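# Route both cable leads out through shell notches, close cover

## Task

A taped bundle sits on the bar, and two leads leave it, one heading toward each end of the bar. Route each lead inside the shell so it exits through the notch at that same end, with its plug left outside the shell. Then close the cover until its rim sits against the shell's rim all the way around.

## Robot and tools

Robot: two FANUC CRX-5iA six-joint arms, left_arm and right_arm, each with a Robotiq 140 mm two-finger gripper and a wrist camera. The fingers can fold at a hinge. A grip on the outer quarter of the pads, near the tips, behaves normally. A grip closer to the palm can wrap a part and pull it in: it may hold a thin part loosely or not at all, or crush a wide one. A fingertip pushed tip-first into a surface folds easily, so a move can overshoot a surface with little sign of contact.

Frame: every position and orientation is in the scene frame, in metres. The origin is on the table top, halfway between the nominal arm bases. +z is up, +x points out over the table, and +y points toward left_arm. Base roots: left_arm at (+0.009, +0.451, 0), right_arm at (+0.019, -0.347, 0), each turned very slightly about z. Gripper frame: the fingers point along its +z and open and close along its y. end_effector_position is the pinch point between closed pads, and the fingertips reach about 33 mm past it. Reported hand poses can be off by a few cm.

Row layout, shared by execute_actions and move: one flat list of 18 numbers covering both arms, each in [-1, 1]. Numbers 1-6 are left_arm's joint offsets in the order waist, shoulder, elbow, forearm roll, wrist pitch, wrist roll. Numbers 7-9 are left_arm's gripper position, force_limit and speed. Numbers 10-18 repeat that pattern for right_arm. Every row needs all 18 numbers, even if only one arm moves.

Joint numbers are scaled offsets, not angles. They count from the "Joint targets" line of the latest result, not from the previous row. 1.0 stands for 2.204 rad on the waist and shoulder, 2.644 rad on the elbow, and 3.305 rad on the three wrist joints. Stated joint ranges in rad: waist ±3.491, shoulder ±3.140, elbow -1.187 to 4.328, forearm roll ±3.316, wrist pitch ±3.140, wrist roll ±3.927. An action that would take a joint more than 0.010 rad past its range is rejected for both arms. Sending 0 for all six joints holds an arm at its targets.

Gripper numbers are absolute commands. position: +1 is fully open (140 mm) and about -0.8 brings the pads together. At -1 the fingers close until something blocks them. force_limit runs from -1 (about 14 N) to +1 (about 58 N) on a slow close. speed runs from -1 (about 30 mm/s) to +1 (about 250 mm/s), and a fast close grips much harder. Both start at +1. To keep a gripper as it is, send its last three numbers again, since 0 is itself a command. To grip harder, raise force_limit and change position slightly, for example from -1 to -0.98. To loosen, open and then reclose slowly.

execute_actions(actions, cameras): actions is a list of actions. Each action is a table of up to 15 rows, one per 1/30 s step, and a shorter table repeats its last row. An empty list just returns the current state and images. cameras picks cam_high, cam_low, cam_left_wrist or cam_right_wrist; leave it out for all, or pass [] for none.

move(target, speed, blend, stop_force, zero, blocking, cameras): target is one 18-number row, or a list of up to 15 rows. All of its offsets count from the same Joint targets. All joints of both arms interpolate together, so the hands follow curves. speed is the top joint speed in rad/s (0.01 to 3.92, default 0.5). blend is a corner radius in rad (default 0, meaning stop at each target). stop_force (12 to 80 N, both arms) ends an arm's path when it feels that much push. Use it with a low speed, and note that it is unreliable near singular poses. zero resets the force baseline (default true). blocking=false returns early, and it cannot be combined with stop_force. The paths do not avoid obstacles, and the arms are stiff, so aiming past a firm contact can trigger a fault. The result adds a "move:" line: done, off_target, moving, held or fault.

wait(seconds 0 to 10) lets the scene run with the last commands held. stop brakes a running move, though the fingers keep moving. zoom_image(camera, region [x0,y0,x1,y1] in pixels, at most 504 by 504) enlarges part of the latest image. read_manual gives the licence texts. finished_scene(scene) ends the scene for good, so the goal must already hold without the robot.

Results: Joint positions, velocities and targets, listed per arm in the joint order above. Each gripper's end_effector_position and quaternion. Tool commands. object_status: 0 moving, 1 blocked while opening, 2 blocked while closing (a grip), 3 at the requested position or pads met. position_measured is in counts: 3 fully open, about 139 at 60 mm, 230 pads together. Flange force is a noisy force estimate on the hand. Other lines to watch for: "joint sent to its limit", "joint command not followed" (the anti-collision check between the arms acted), MOTOR HOT, and fault lines.

Cameras: cam_high and cam_low are fixed at 504x504, and the two wrist cameras are 896x504.

Avoid: 150 N of outside force or joint torque over the load limit, which brings a 10 s fault stop. Motor overheating from holding loads or staying stretched out. Any hit or squeeze between the two arms. Slams, dropping or releasing moving parts, and heavy twisting on a gripper. Anything left off the table fails the scene. Loose items may be nudged now and then.

Each tool is called after ">>>" as a command line: name --argument value for each argument, lists and objects as JSON in quotes; but a table of rows of numbers goes row by row, as --pt "numbers of a row", without its own name.

## Session

>>> execute_actions --actions '[]'

Scene clock: 0.00 s.
left_arm: end_effector_position=(+0.3108, +0.0562, +0.1504) position_measured=3 object_status=3 end_effector_quat_wxyz=(-0.434, -0.588, +0.668, -0.144) | right_arm: end_effector_position=(+0.4329, -0.2354, +0.2907) position_measured=3 object_status=3 end_effector_quat_wxyz=(+0.191, +0.652, -0.621, +0.390)
Joint positions: left_arm=[-0.112 0.21 -0.56 0.868 -1.389 -0.431] | right_arm=[1.098 0.12 -0.244 0.652 -1.838 -1.065]
Joint velocities: within noise
Flange force (N): no reading
Joint targets: left_arm=[-0.112 0.210 -0.560 0.868 -1.389 -0.431] | right_arm=[1.098 0.120 -0.244 0.652 -1.838 -1.065]
Tool commands: left_gripper/position=+1.0 left_gripper/force_limit=+1.0 left_gripper/speed=+1.0 right_gripper/position=+1.0 right_gripper/force_limit=+1.0 right_gripper/speed=+1.0

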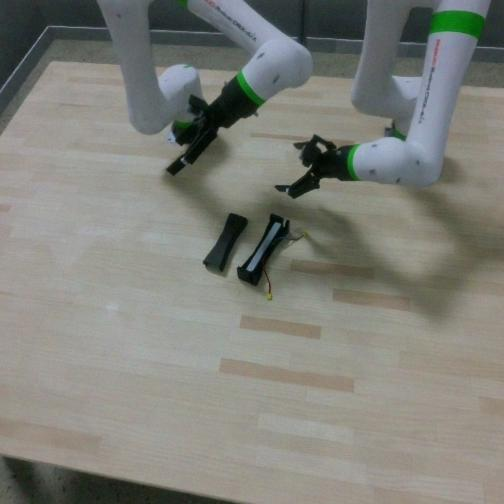

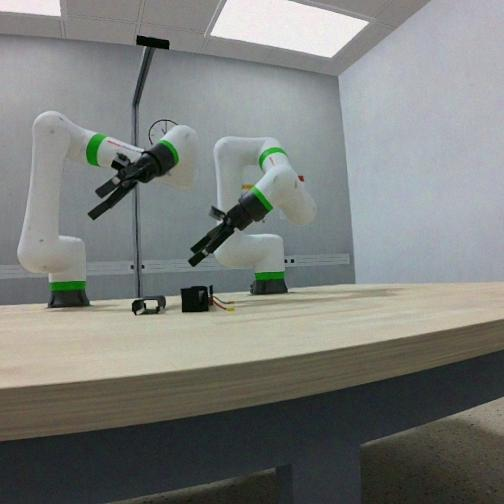

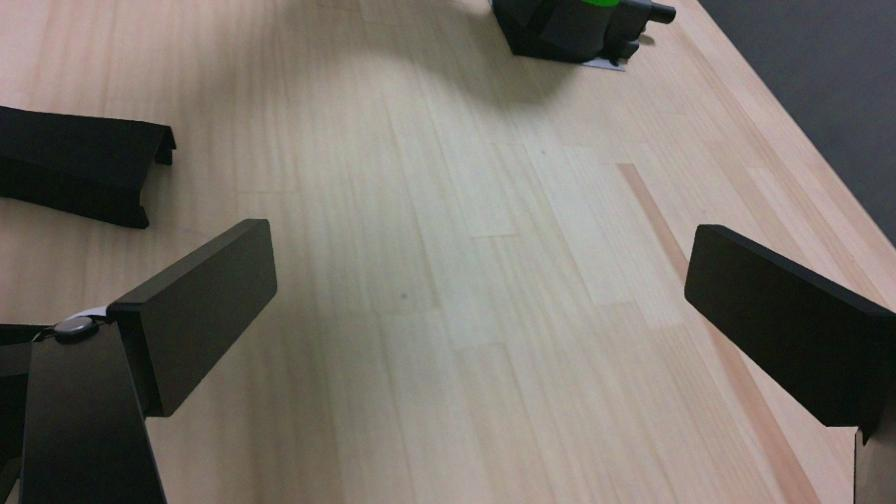

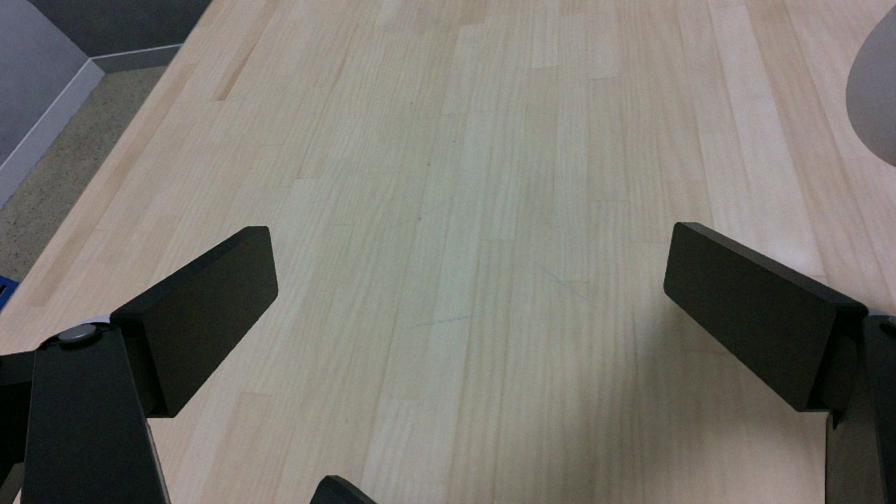

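>>> zoom_image --camera "cam_high" --region '[190, 190, 330, 310]'

>>> zoom_image --camera "cam_low" --region '[110, 260, 260, 340]'

>>> zoom_image --camera "cam_high" --region '[230, 205, 320, 305]'

Scaled by 3.600 from the camera's 504x504 image, which has a finer 720x720 frame.

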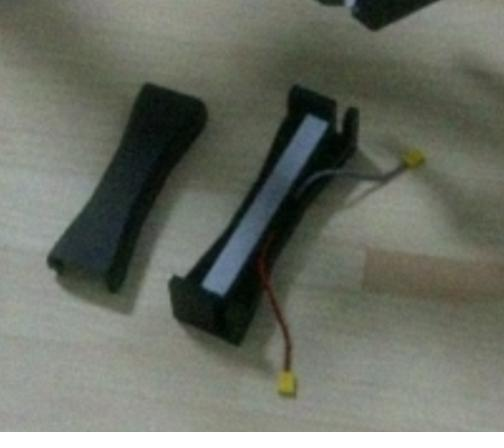

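Scaled by 3.360 from the camera's 504x504 image, which has a finer 720x720 frame.

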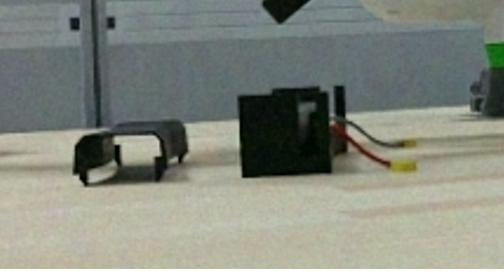

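Scaled by 5.040 from the camera's 504x504 image, which has a finer 720x720 frame.

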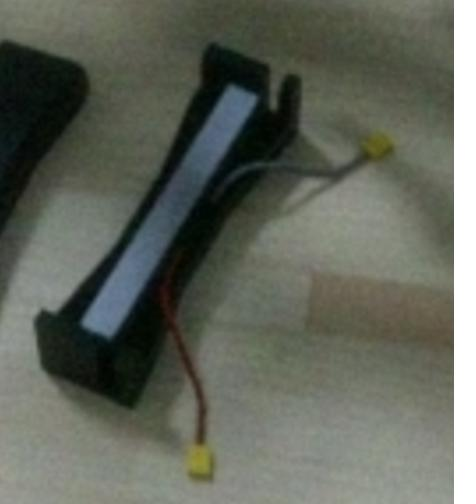

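>>> move --target '[-0.1583, 0.1225, 0.4440, -0.2626, -0.0956, -0.2932, 1, 1, 1, 0, 0, 0, 0, 0, 0, 1, 1, 1]' --speed 0.8

Scene clock: 13.93 s.
left_arm: end_effector_position=(+0.4938, +0.0508, +0.2498) position_measured=3 object_status=3 end_effector_quat_wxyz=(+0.000, +0.155, +0.988, +0.000) | right_arm: end_effector_position=(+0.4329, -0.2354, +0.2907) position_measured=3 object_status=3 end_effector_quat_wxyz=(+0.191, +0.652, -0.621, +0.390)
Joint positions: left_arm=[-0.461 0.48 0.614 0 -1.705 -1.4] | right_arm=[1.098 0.12 -0.244 0.652 -1.838 -1.065]
Flange force (N): left_arm=[10.6 1.6 2.6] | right_arm=[4.2 4.2 2.7]
Joint targets: left_arm=[-0.461 0.480 0.614 0.000 -1.705 -1.400] | right_arm=[1.098 0.120 -0.244 0.652 -1.838 -1.065]
move: done
camera_calibration:
cam_left_wrist: T_world_to_cam=[[0.291559, 0.956546, -0.00371945, -0.182245], [0.901356, -0.273431, 0.335846, -0.510487], [0.320235, -0.101272, -0.94191, 0.225116], [0, 0, 0, 1]] pos_world=[0.441176, 0.0575402, 0.382806]

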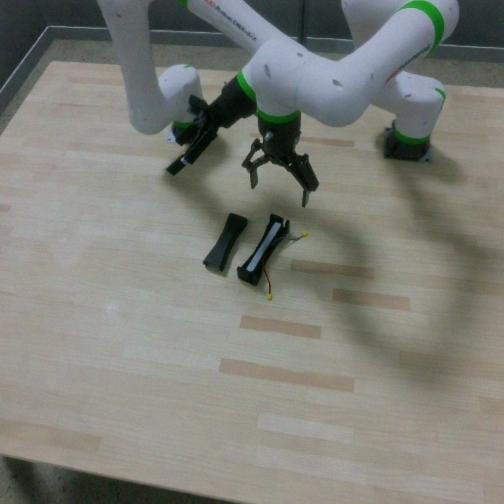

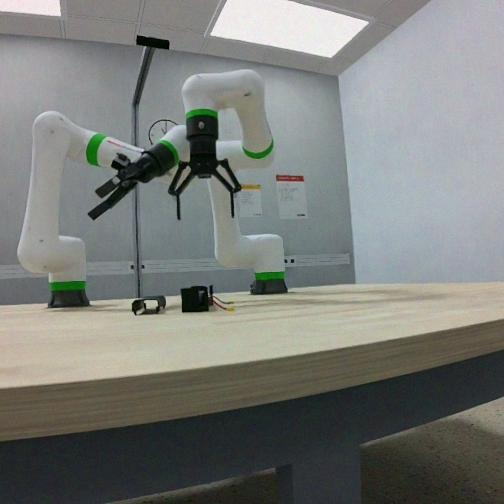

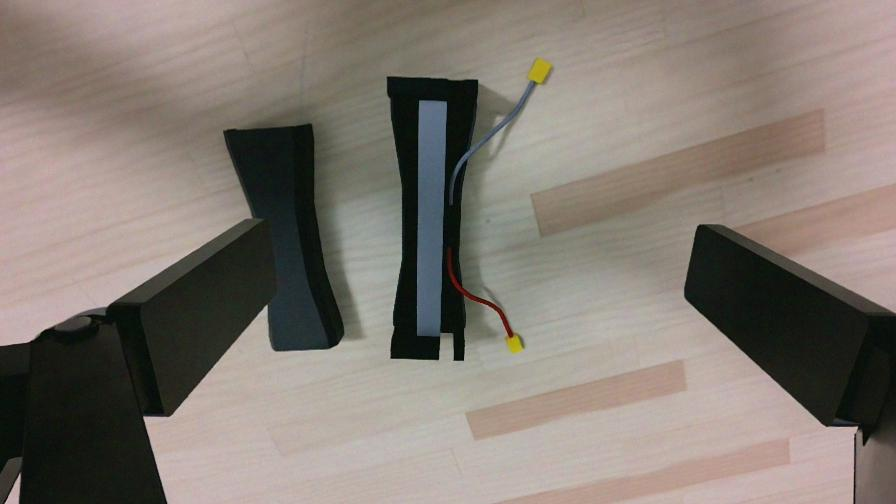

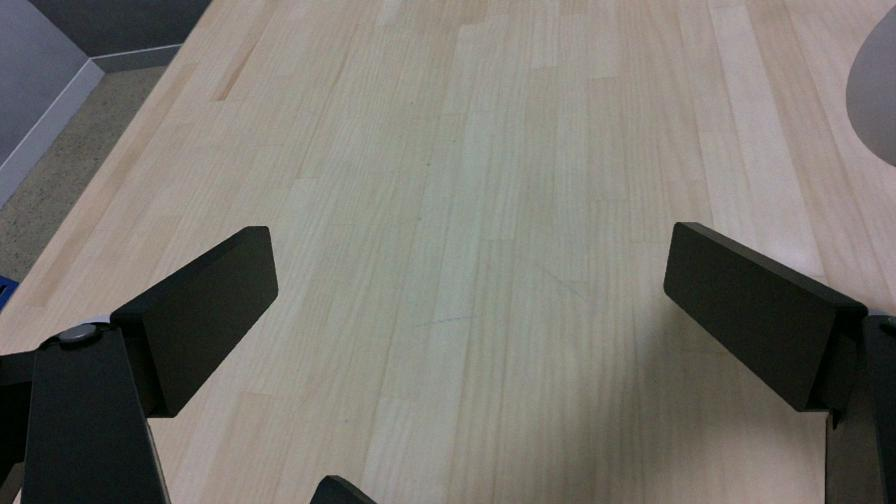

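>>> zoom_image --camera "cam_left_wrist" --region '[380, 50, 580, 220]'

>>> zoom_image --camera "cam_left_wrist" --region '[380, 210, 580, 380]'

>>> zoom_image --camera "cam_left_wrist" --region '[200, 100, 400, 370]'

Scaled by 2.520 from the camera's 896x504 image, which has a finer 1280x720 frame.

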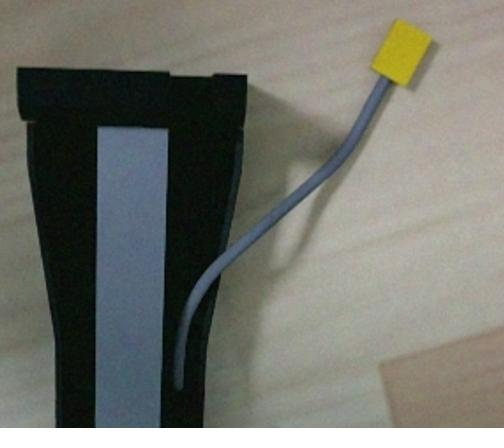

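Scaled by 2.520 from the camera's 896x504 image, which has a finer 1280x720 frame.

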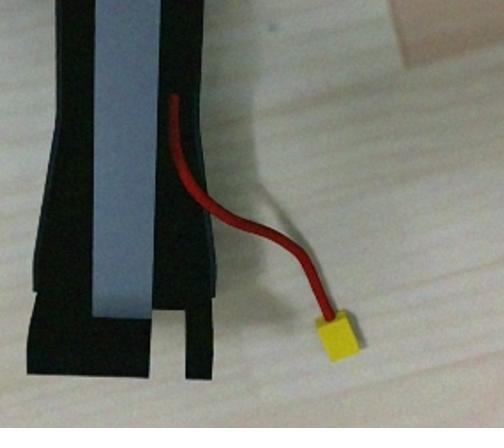

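Scaled by 1.867 from the camera's 896x504 image, which has a finer 1280x720 frame.

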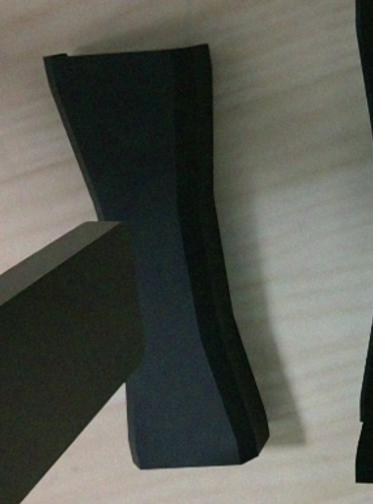

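>>> zoom_image --camera "cam_low" --region '[165, 275, 245, 325]'

>>> zoom_image --camera "cam_low" --region '[120, 280, 190, 325]'

>>> zoom_image --camera "cam_high" --region '[225, 255, 275, 305]'

Scaled by 6.300 from the camera's 504x504 image, which has a finer 720x720 frame.

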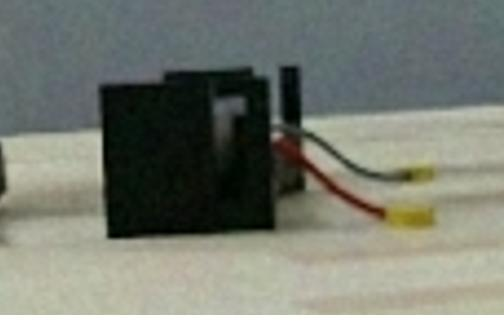

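Scaled by 7.200 from the camera's 504x504 image, which has a finer 720x720 frame.

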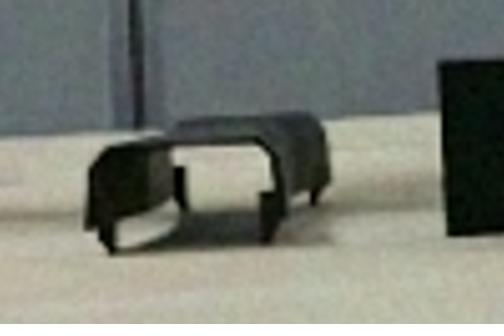

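Scaled by 10.080 from the camera's 504x504 image, which has a finer 720x720 frame.

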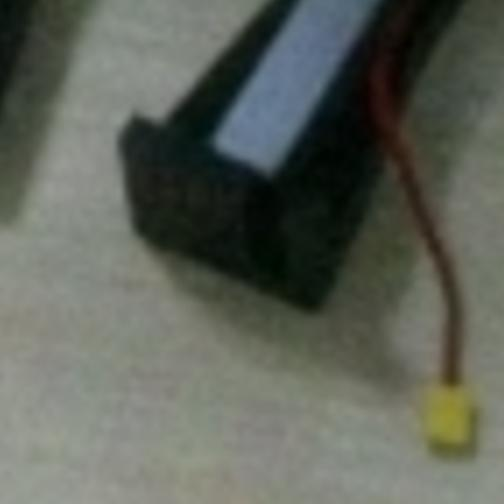

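>>> move --target '[-0.0104, -0.2849, -0.5859, 0, 0.6221, 0.8987, 1, 1, 1, 0, 0, 0, 0, 0, 0, 1, 1, 1]' --speed 1.2 --cameras '["cam_left_wrist"]'

Scene clock: 26.63 s.
left_arm: end_effector_position=(+0.5255, +0.0306, +0.1981) position_measured=3 object_status=3 end_effector_quat_wxyz=(+0.096, -0.155, +0.981, -0.072) | right_arm: end_effector_position=(+0.4329, -0.2354, +0.2907) position_measured=3 object_status=3 end_effector_quat_wxyz=(+0.191, +0.652, -0.621, +0.390)
Joint positions: left_arm=[-0.466 0.347 0.285 0 -1.268 -0.77] | right_arm=[1.098 0.12 -0.244 0.652 -1.838 -1.065]
Flange force (N): left_arm=[6.5 5.7 -1.3] | right_arm=[4.0 4.2 2.6]
Joint targets: left_arm=[-0.466 0.347 0.285 0.000 -1.268 -0.770] | right_arm=[1.098 0.120 -0.244 0.652 -1.838 -1.065]
move: held (left_arm; a check stopped the path); limits=held; left_arm: the wrist roll is farthest, 2.341 rad from its target
joint command not followed: on one or more control steps a check withheld the commanded joint targets of the left arm, and it was not sent them on those steps.
cause: the commanded joint targets, or the way to them, would bring a part of the robot too close to another arm (a part of this arm just beyond the wrist pitch and a part of the right arm just beyond the wrist pitch, 15 mm apart when this arm was first held).
camera_calibration:
cam_left_wrist: T_world_to_cam=[[-0.304408, 0.935836, -0.177613, 0.175962], [0.803628, 0.35242, 0.479564, -0.523574], [0.511387, 0.00324846, -0.859344, 0.0442917], [0, 0, 0, 1]] pos_world=[0.451673, 0.0197027, 0.320402]
Images, in order (width x height): cam_left_wrist 896x504.

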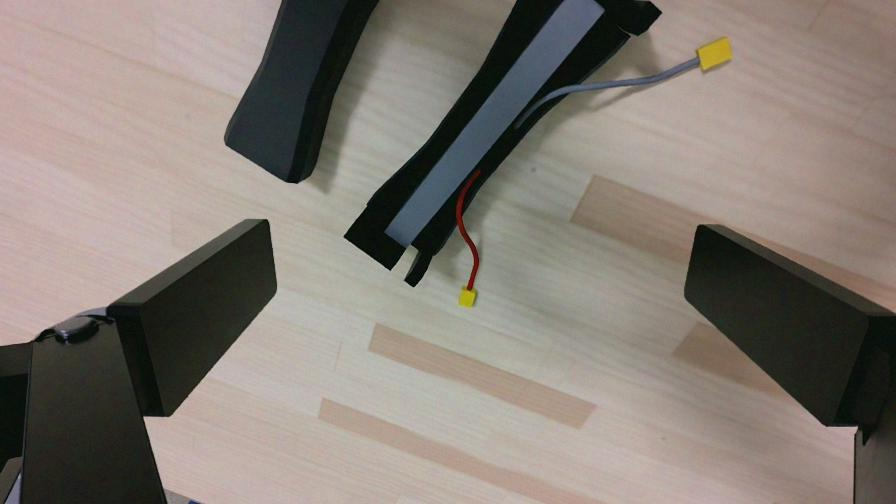

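>>> move --pt "0 0 0 0 0 0 1 1 1 -0.4124 -0.1661 0.0647 -0.1973 0.0284 -0.2042 1 1 1" --pt "-0.0082 -0.2246 -0.4614 0 0.4899 0.708 1 1 1 -0.4124 -0.1661 0.0647 -0.1973 0.0284 -0.2042 1 1 1" --speed 1.2 --blend 0.1

Scene clock: 32.20 s.
left_arm: end_effector_position=(+0.4416, +0.0637, +0.1358) position_measured=3 object_status=3 end_effector_quat_wxyz=(+0.134, +0.816, -0.211, +0.521) | right_arm: end_effector_position=(+0.3605, -0.4203, +0.3002) position_measured=3 object_status=3 end_effector_quat_wxyz=(+0.000, -0.001, +1.000, +0.000)
Joint positions: left_arm=[-0.484 -0.148 -0.935 0 0.351 1.57] | right_arm=[0.189 -0.246 -0.073 0 -1.744 -1.74]
Flange force (N): left_arm=no reading | right_arm=[4.3 1.1 1.4]
Joint targets: left_arm=[-0.484 -0.148 -0.935 0.000 0.351 1.570] | right_arm=[0.189 -0.246 -0.073 0.000 -1.744 -1.740]
move: done
camera_calibration:
cam_left_wrist: T_world_to_cam=[[-0.475245, -0.879761, 0.0127175, 0.27355], [-0.621747, 0.325569, -0.712345, 0.355121], [0.622553, -0.346445, -0.701714, -0.0147891], [0, 0, 0, 1]] pos_world=[0.360006, 0.119919, 0.239112]
cam_right_wrist: T_world_to_cam=[[0.00947038, 0.999815, 0.0167183, 0.416948], [0.939873, -0.0146081, 0.341211, -0.441119], [0.341392, 0.0124817, -0.939838, 0.30702], [0, 0, 0, 1]] pos_world=[0.305833, -0.427147, 0.432093]

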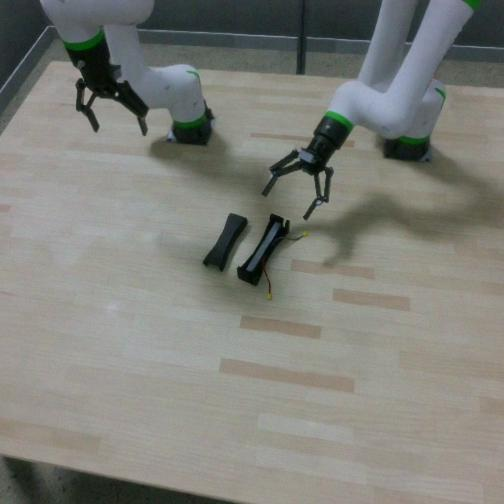

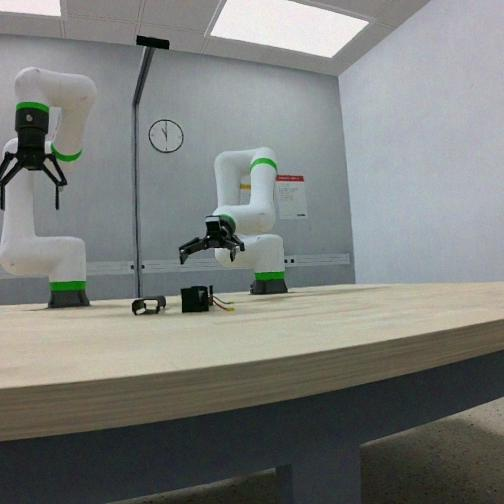

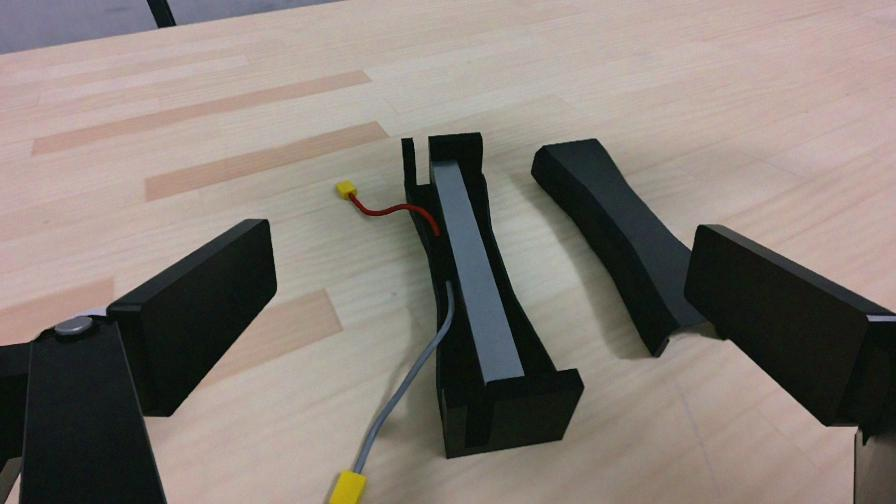

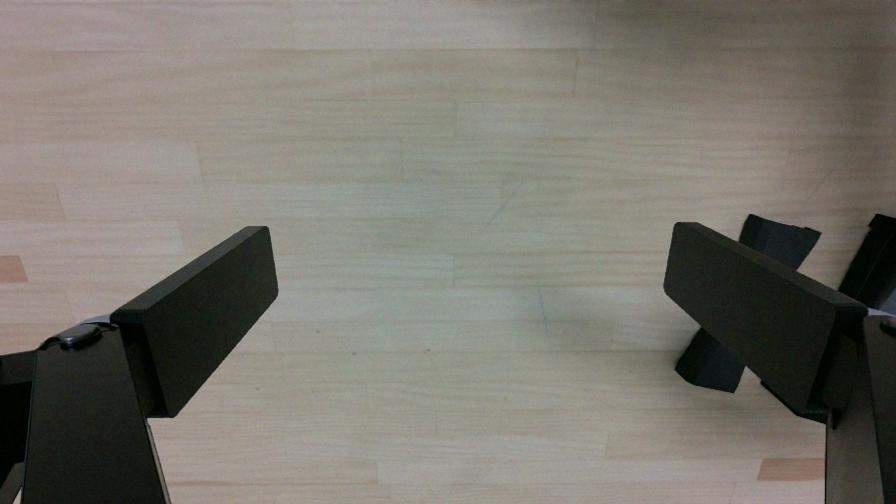

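>>> zoom_image --camera "cam_left_wrist" --region '[320, 120, 600, 290]'

>>> zoom_image --camera "cam_left_wrist" --region '[320, 270, 600, 470]'

>>> zoom_image --camera "cam_left_wrist" --region '[510, 120, 740, 370]'

Scaled by 1.800 from the camera's 896x504 image, which has a finer 1280x720 frame.

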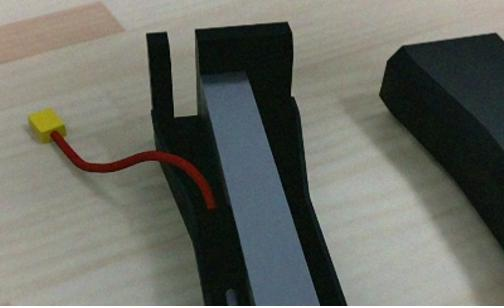

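Scaled by 1.800 from the camera's 896x504 image, which has a finer 1280x720 frame.

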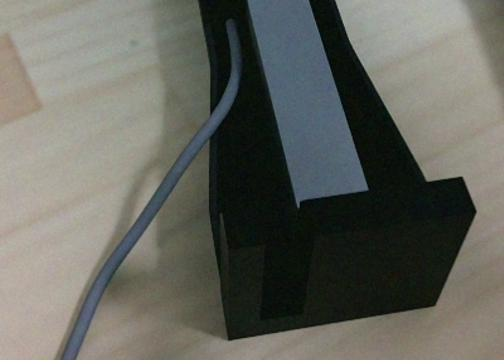

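Scaled by 2.016 from the camera's 896x504 image, which has a finer 1280x720 frame.

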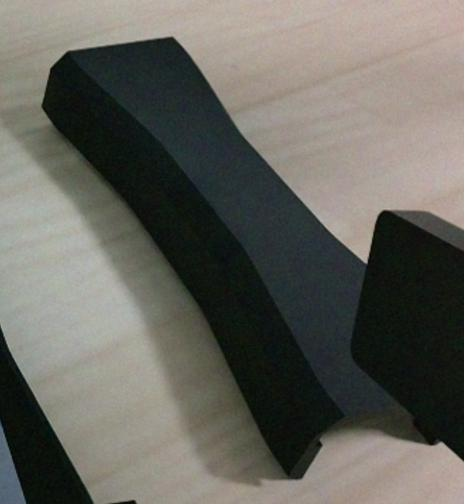

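>>> move --target '[0.0498,0.1931,0.3673,0,-0.5084,-1.0,-0.28,-1,0,0,0,0,0,0,0,1,1,1]' --speed 1.4 --cameras '["cam_left_wrist","cam_low"]'

Scene clock: 45.40 s.
left_arm: end_effector_position=(+0.4478, +0.1273, +0.1204) position_measured=164 object_status=3 end_effector_quat_wxyz=(+0.000, +0.276, +0.961, +0.000) | right_arm: end_effector_position=(+0.3605, -0.4203, +0.3002) position_measured=3 object_status=3 end_effector_quat_wxyz=(+0.000, -0.001, +1.000, +0.000)
Joint positions: left_arm=[-0.374 0.277 0.036 0 -1.33 -1.735] | right_arm=[0.189 -0.246 -0.073 0 -1.744 -1.74]
Flange force (N): left_arm=[7.7 -2.1 -0.6] | right_arm=[4.3 1.0 1.9]
Joint targets: left_arm=[-0.374 0.277 0.036 0.000 -1.330 -1.735] | right_arm=[0.189 -0.246 -0.073 0.000 -1.744 -1.740]
move: done
camera_calibration:
cam_left_wrist: T_world_to_cam=[[0.517403, 0.855734, -0.00361505, -0.330708], [0.806539, -0.486238, 0.336255, -0.335177], [0.285987, -0.176895, -0.941764, 0.150671], [0, 0, 0, 1]] pos_world=[0.398353, 0.146675, 0.253407]
Images, in order (width x height): cam_low 504x504, cam_left_wrist 896x504.

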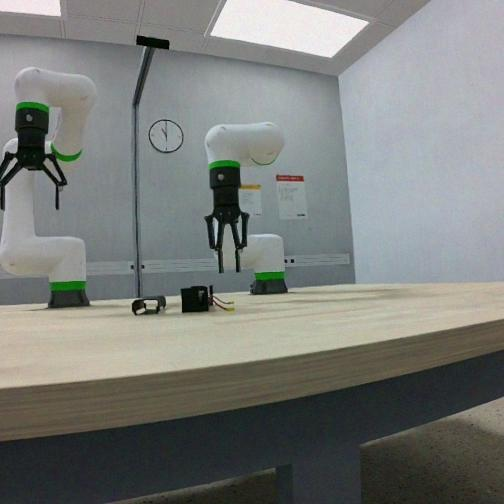

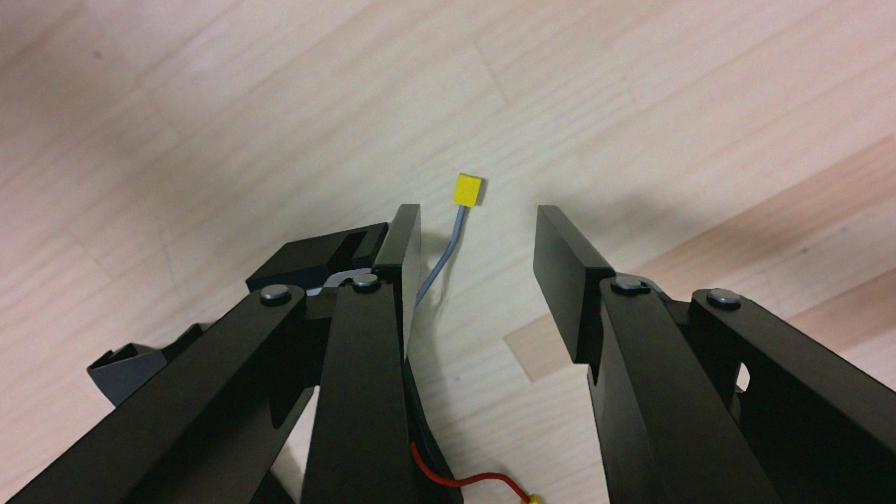

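>>> move --target '[0.0454,0.0267,-0.041,0,0.0506,-0.0681,-1,-1,0,0,0,0,0,0,0,1,1,1]' --speed 0.6 --cameras '["cam_left_wrist"]'

>>> move --target '[0,0.0118,-0.0109,0,0.0166,0,-1,-1,0,0,0,0,0,0,0,1,1,1]' --speed 0.04 --stop_force 12 --cameras '["cam_left_wrist"]'

Scene clock: 48.67 s.
left_arm: end_effector_position=(+0.4781, +0.1727, +0.0450) position_measured=233 object_status=3 end_effector_quat_wxyz=(+0.000, +0.336, +0.942, +0.000) | right_arm: end_effector_position=(+0.3605, -0.4203, +0.3002) position_measured=3 object_status=3 end_effector_quat_wxyz=(+0.000, -0.001, +1.000, +0.000)
Joint positions: left_arm=[-0.274 0.336 -0.072 0 -1.162 -1.96] | right_arm=[0.189 -0.246 -0.073 0 -1.744 -1.74]
Flange force (N): left_arm=[6.6 -3.8 -2.3] | right_arm=[4.1 1.2 1.6]
Joint targets: left_arm=[-0.274 0.336 -0.072 0.000 -1.162 -1.960] | right_arm=[0.189 -0.246 -0.073 0.000 -1.744 -1.740]
move: done
camera_calibration:
cam_left_wrist: T_world_to_cam=[[0.62013, 0.784492, -0.00338551, -0.422437], [0.739499, -0.583112, 0.336335, -0.263468], [0.261878, -0.211075, -0.941736, 0.0965485], [0, 0, 0, 1]] pos_world=[0.431516, 0.198145, 0.178107]
Images, in order (width x height): cam_left_wrist 896x504.

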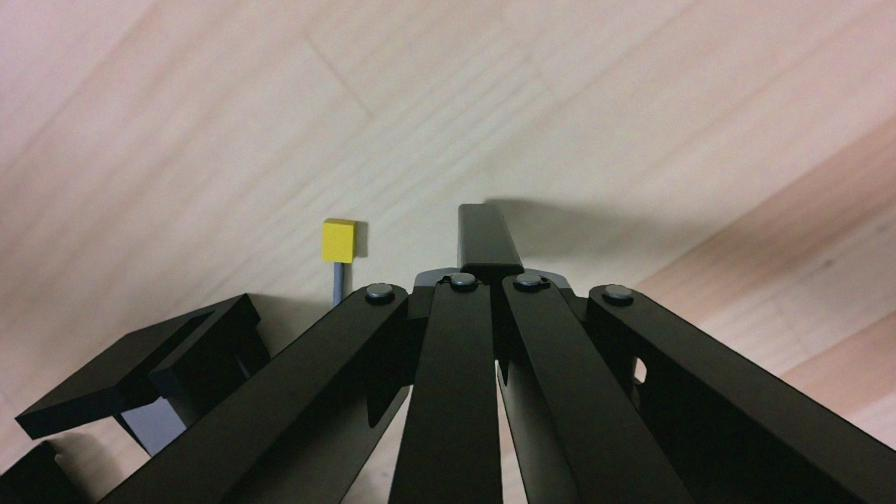

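Scene clock: 49.97 s.
left_arm: end_effector_position=(+0.4784, +0.1727, +0.0322) position_measured=233 object_status=3 end_effector_quat_wxyz=(+0.000, +0.336, +0.942, +0.000) | right_arm: end_effector_position=(+0.3605, -0.4203, +0.3002) position_measured=3 object_status=3 end_effector_quat_wxyz=(+0.000, -0.001, +1.000, +0.000)
Joint positions: left_arm=[-0.274 0.349 -0.087 0 -1.134 -1.96] | right_arm=[0.189 -0.246 -0.073 0 -1.744 -1.74]
Flange force (N): left_arm=[18.8 -2.9 -46.0] | right_arm=[4.5 0.9 1.6]
Joint targets: left_arm=[-0.274 0.349 -0.087 0.000 -1.134 -1.960] | right_arm=[0.189 -0.246 -0.073 0.000 -1.744 -1.740]
move: contact (left_arm); left_arm: the wrist pitch is farthest, 0.027 rad from its target
camera_calibration:
cam_left_wrist: T_world_to_cam=[[0.62004, 0.784563, -0.00329593, -0.422595], [0.7395, -0.583013, 0.336506, -0.259326], [0.262088, -0.211084, -0.941676, 0.084249], [0, 0, 0, 1]] pos_world=[0.431716, 0.198146, 0.165207]
Images, in order (width x height): cam_left_wrist 896x504.

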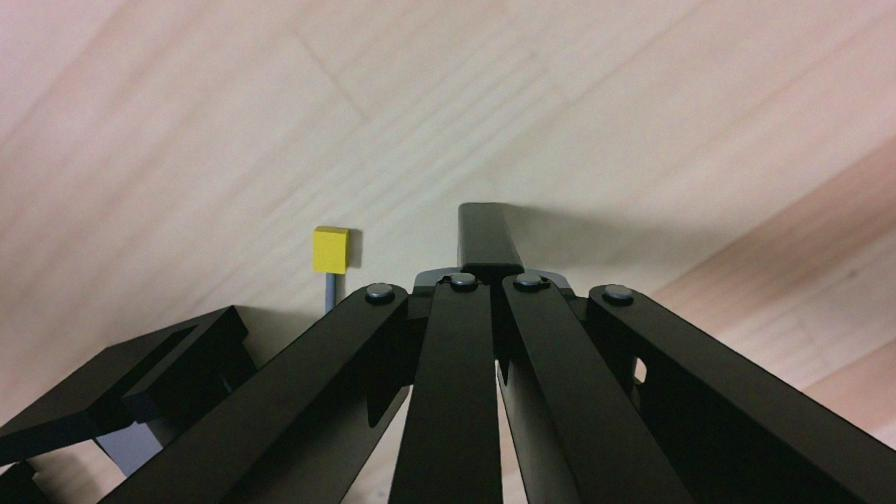

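>>> move --pt "0 -0.0272 0.0339 0 -0.0455 0 -1 -1 0 0 0 0 0 0 0 1 1 1" --pt "-0.0437 -0.0272 0.0339 0 -0.0455 0.029 -0.28 -1 0 0 0 0 0 0 0 1 1 1" --speed 0.5 --blend '[0.03,0]' --cameras '["cam_left_wrist"]'

Scene clock: 53.87 s.
left_arm: end_effector_position=(+0.4485, +0.1292, +0.1000) position_measured=164 object_status=0 end_effector_quat_wxyz=(+0.000, +0.336, +0.942, +0.000) | right_arm: end_effector_position=(+0.3605, -0.4203, +0.3002) position_measured=3 object_status=3 end_effector_quat_wxyz=(+0.000, -0.001, +1.000, +0.000)
Joint positions: left_arm=[-0.37 0.289 0.003 0 -1.284 -1.864] | right_arm=[0.189 -0.246 -0.073 0 -1.744 -1.74]
Flange force (N): left_arm=[7.0 -3.2 -1.1] | right_arm=[4.6 1.3 1.9]
Joint targets: left_arm=[-0.370 0.289 0.003 0.000 -1.284 -1.864] | right_arm=[0.189 -0.246 -0.073 0.000 -1.744 -1.740]
move: done
camera_calibration:
cam_left_wrist: T_world_to_cam=[[0.620396, 0.78428, -0.00364032, -0.369768], [0.739521, -0.583432, 0.335733, -0.285361], [0.261184, -0.210979, -0.94195, 0.147086], [0, 0, 0, 1]] pos_world=[0.402016, 0.154545, 0.233006]
Images, in order (width x height): cam_left_wrist 896x504.

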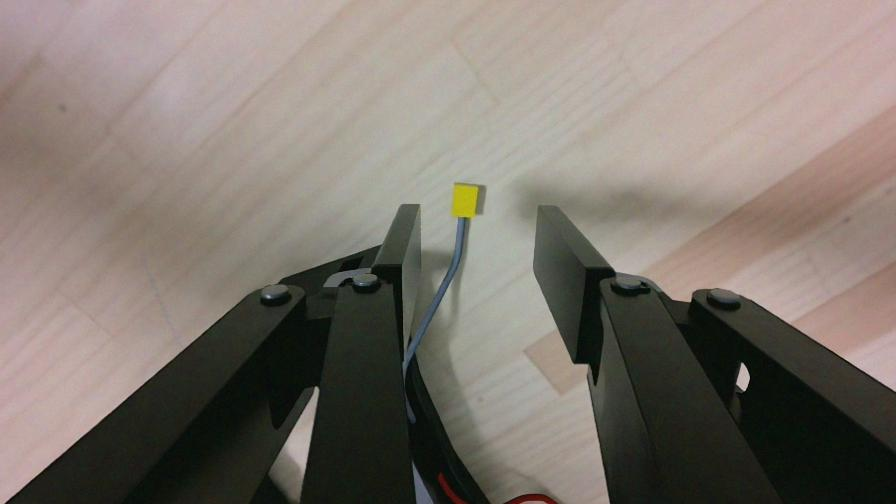

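>>> move --target '[0,0.0250,-0.0331,0,0.0432,0,-0.28,-1,0,0,0,0,0,0,0,1,1,1]' --speed 0.2 --cameras '["cam_left_wrist"]'

Scene clock: 55.47 s.
left_arm: end_effector_position=(+0.4486, +0.1291, +0.0355) position_measured=164 object_status=3 end_effector_quat_wxyz=(+0.000, +0.336, +0.942, +0.000) | right_arm: end_effector_position=(+0.3605, -0.4203, +0.3002) position_measured=3 object_status=3 end_effector_quat_wxyz=(+0.000, -0.001, +1.000, +0.000)
Joint positions: left_arm=[-0.37 0.344 -0.085 0 -1.142 -1.864] | right_arm=[0.189 -0.246 -0.073 0 -1.744 -1.74]
Flange force (N): left_arm=[7.2 -3.1 -2.3] | right_arm=[4.1 1.0 2.0]
Joint targets: left_arm=[-0.370 0.344 -0.085 0.000 -1.142 -1.864] | right_arm=[0.189 -0.246 -0.073 0.000 -1.744 -1.740]
move: done
camera_calibration:
cam_left_wrist: T_world_to_cam=[[0.620385, 0.784289, -0.00359788, -0.370006], [0.739458, -0.583381, 0.335959, -0.26376], [0.26139, -0.211084, -0.94187, 0.0863442], [0, 0, 0, 1]] pos_world=[0.402016, 0.154545, 0.168606]
Images, in order (width x height): cam_left_wrist 896x504.

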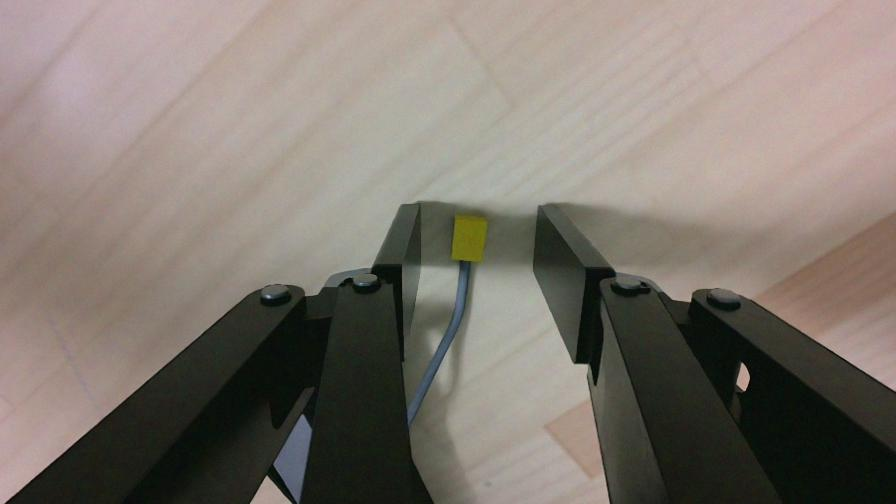

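>>> move --target '[0,0,0,0,0,0,-1,-1,-1,0,0,0,0,0,0,1,1,1]' --cameras '["cam_left_wrist"]'

>>> wait --seconds 0.8 --cameras '["cam_left_wrist"]'

Scene clock: 57.20 s.
left_arm: end_effector_position=(+0.4486, +0.1291, +0.0355) position_measured=213 object_status=0 end_effector_quat_wxyz=(+0.000, +0.336, +0.942, +0.000) | right_arm: end_effector_position=(+0.3605, -0.4203, +0.3002) position_measured=3 object_status=3 end_effector_quat_wxyz=(+0.000, -0.001, +1.000, +0.000)
Joint positions: left_arm=[-0.37 0.344 -0.085 0 -1.142 -1.864] | right_arm=[0.189 -0.246 -0.073 0 -1.744 -1.74]
Flange force (N): left_arm=[7.1 -3.0 -5.3] | right_arm=[4.2 1.1 1.9]
Joint targets: left_arm=[-0.370 0.344 -0.085 0.000 -1.142 -1.864] | right_arm=[0.189 -0.246 -0.073 0.000 -1.744 -1.740]
move: done
camera_calibration:
cam_left_wrist: T_world_to_cam=[[0.620381, 0.784292, -0.00358246, -0.370008], [0.739492, -0.58341, 0.335834, -0.263748], [0.261302, -0.210994, -0.941914, 0.086373], [0, 0, 0, 1]] pos_world=[0.402016, 0.154545, 0.168606]
Images, in order (width x height): cam_left_wrist 896x504.

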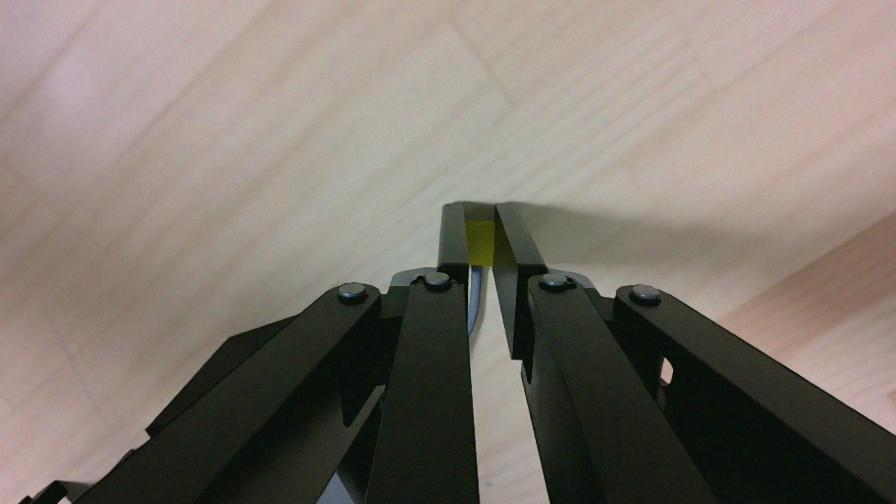

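Scene clock: 58.00 s.
left_arm: end_effector_position=(+0.4486, +0.1291, +0.0355) position_measured=213 object_status=2 end_effector_quat_wxyz=(+0.000, +0.336, +0.942, +0.000) | right_arm: end_effector_position=(+0.3605, -0.4203, +0.3002) position_measured=3 object_status=3 end_effector_quat_wxyz=(+0.000, -0.001, +1.000, +0.000)
Joint positions: left_arm=[-0.37 0.344 -0.085 0 -1.142 -1.864] | right_arm=[0.189 -0.246 -0.073 0 -1.744 -1.74]
Flange force (N): left_arm=[7.5 -2.9 -5.1] | right_arm=[4.2 1.0 2.0]
Joint targets: left_arm=[-0.370 0.344 -0.085 0.000 -1.142 -1.864] | right_arm=[0.189 -0.246 -0.073 0.000 -1.744 -1.740]
Tool commands: left_gripper/position=-1.0 left_gripper/force_limit=-1.0 left_gripper/speed=-1.0 right_gripper/position=+1.0 right_gripper/force_limit=+1.0 right_gripper/speed=+1.0
wait: 0.80 s; at rest by 0.17 s
camera_calibration:
cam_left_wrist: T_world_to_cam=[[0.620381, 0.784292, -0.00358246, -0.370008], [0.739492, -0.58341, 0.335834, -0.263748], [0.261302, -0.210994, -0.941914, 0.086373], [0, 0, 0, 1]] pos_world=[0.402016, 0.154545, 0.168606]
Images, in order (width x height): cam_left_wrist 896x504.

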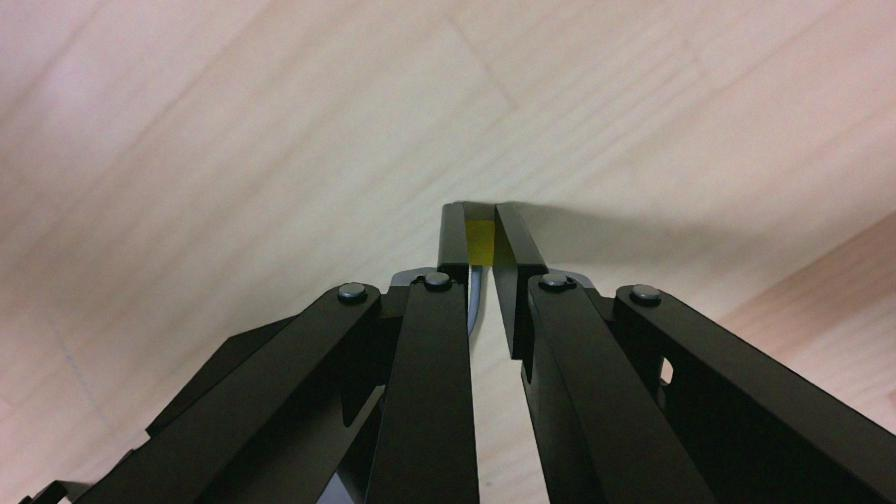

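>>> move --pt "-0.0148 -0.0037 0.0429 0 -0.0368 0.0484 -1 -1 -1 0 0 0 0 0 0 1 1 1" --pt "-0.0568 -0.0079 0.0679 0 -0.0596 0.1459 -1 -1 -1 0 0 0 0 0 0 1 1 1" --speed 0.3 --blend '[0.03,0]' --cameras '["cam_left_wrist","cam_low","cam_high"]'

Scene clock: 78.27 s.
left_arm: end_effector_position=(+0.4229, +0.0665, +0.1179) position_measured=213 object_status=2 end_effector_quat_wxyz=(+0.000, +0.163, +0.987, +0.000) | right_arm: end_effector_position=(+0.3605, -0.4203, +0.3002) position_measured=3 object_status=3 end_effector_quat_wxyz=(+0.000, -0.001, +1.000, +0.000)
Joint positions: left_arm=[-0.496 0.327 0.095 0 -1.339 -1.382] | right_arm=[0.189 -0.246 -0.073 0 -1.744 -1.74]
Flange force (N): left_arm=[8.3 0.7 -0.9] | right_arm=[3.9 0.8 1.5]
Joint targets: left_arm=[-0.496 0.327 0.095 0.000 -1.339 -1.382] | right_arm=[0.189 -0.246 -0.073 0.000 -1.744 -1.740]
move: done
camera_calibration:
cam_left_wrist: T_world_to_cam=[[0.307068, 0.95168, -0.00366556, -0.183383], [0.89684, -0.288081, 0.33569, -0.395131], [0.318414, -0.106367, -0.941965, 0.126264], [0, 0, 0, 1]] pos_world=[0.370476, 0.0741227, 0.250906]
Images, in order (width x height): cam_high 504x504, cam_low 504x504, cam_left_wrist 896x504.

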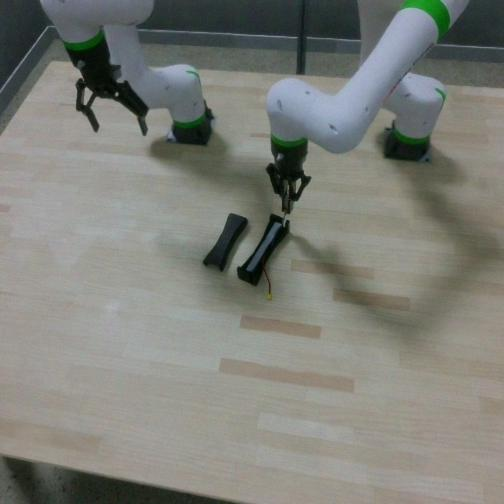

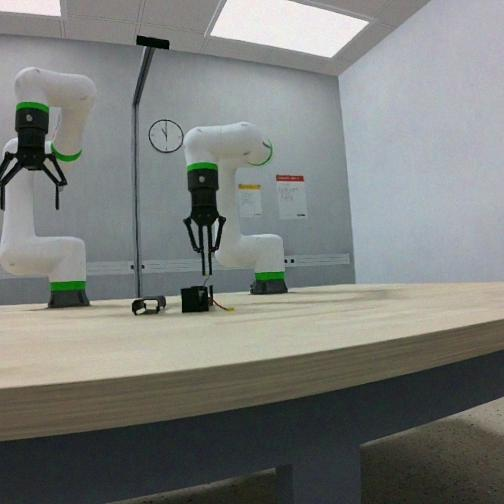

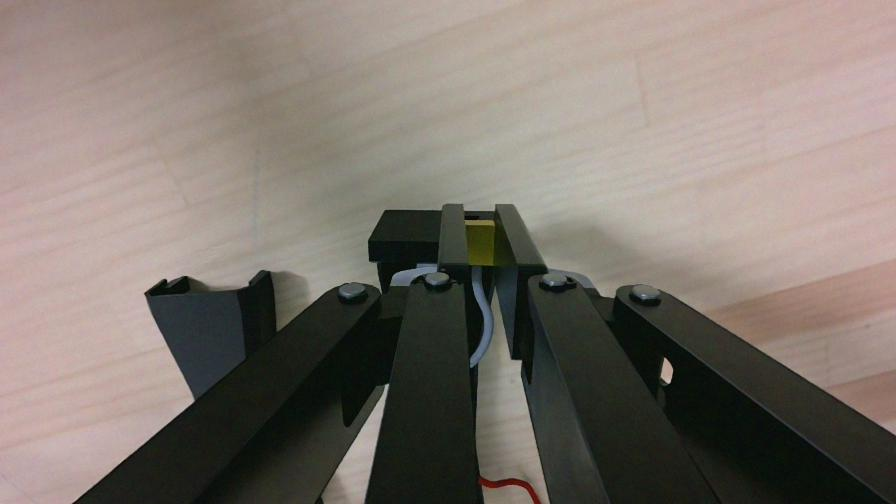

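>>> zoom_image --camera "cam_left_wrist" --region '[350, 180, 580, 400]'

>>> zoom_image --camera "cam_low" --region '[165, 235, 255, 325]'

Scaled by 2.191 from the camera's 896x504 image, which has a finer 1280x720 frame.

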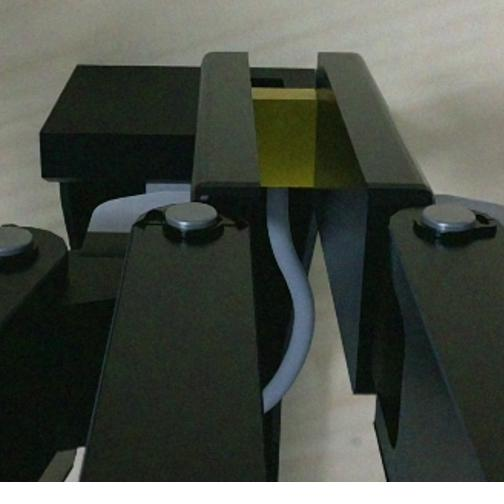

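Scaled by 5.600 from the camera's 504x504 image, which has a finer 720x720 frame.

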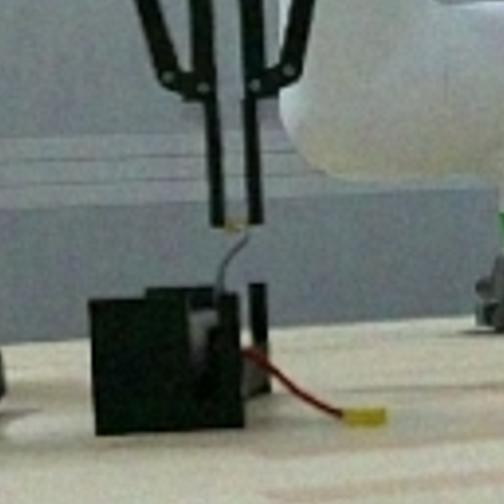

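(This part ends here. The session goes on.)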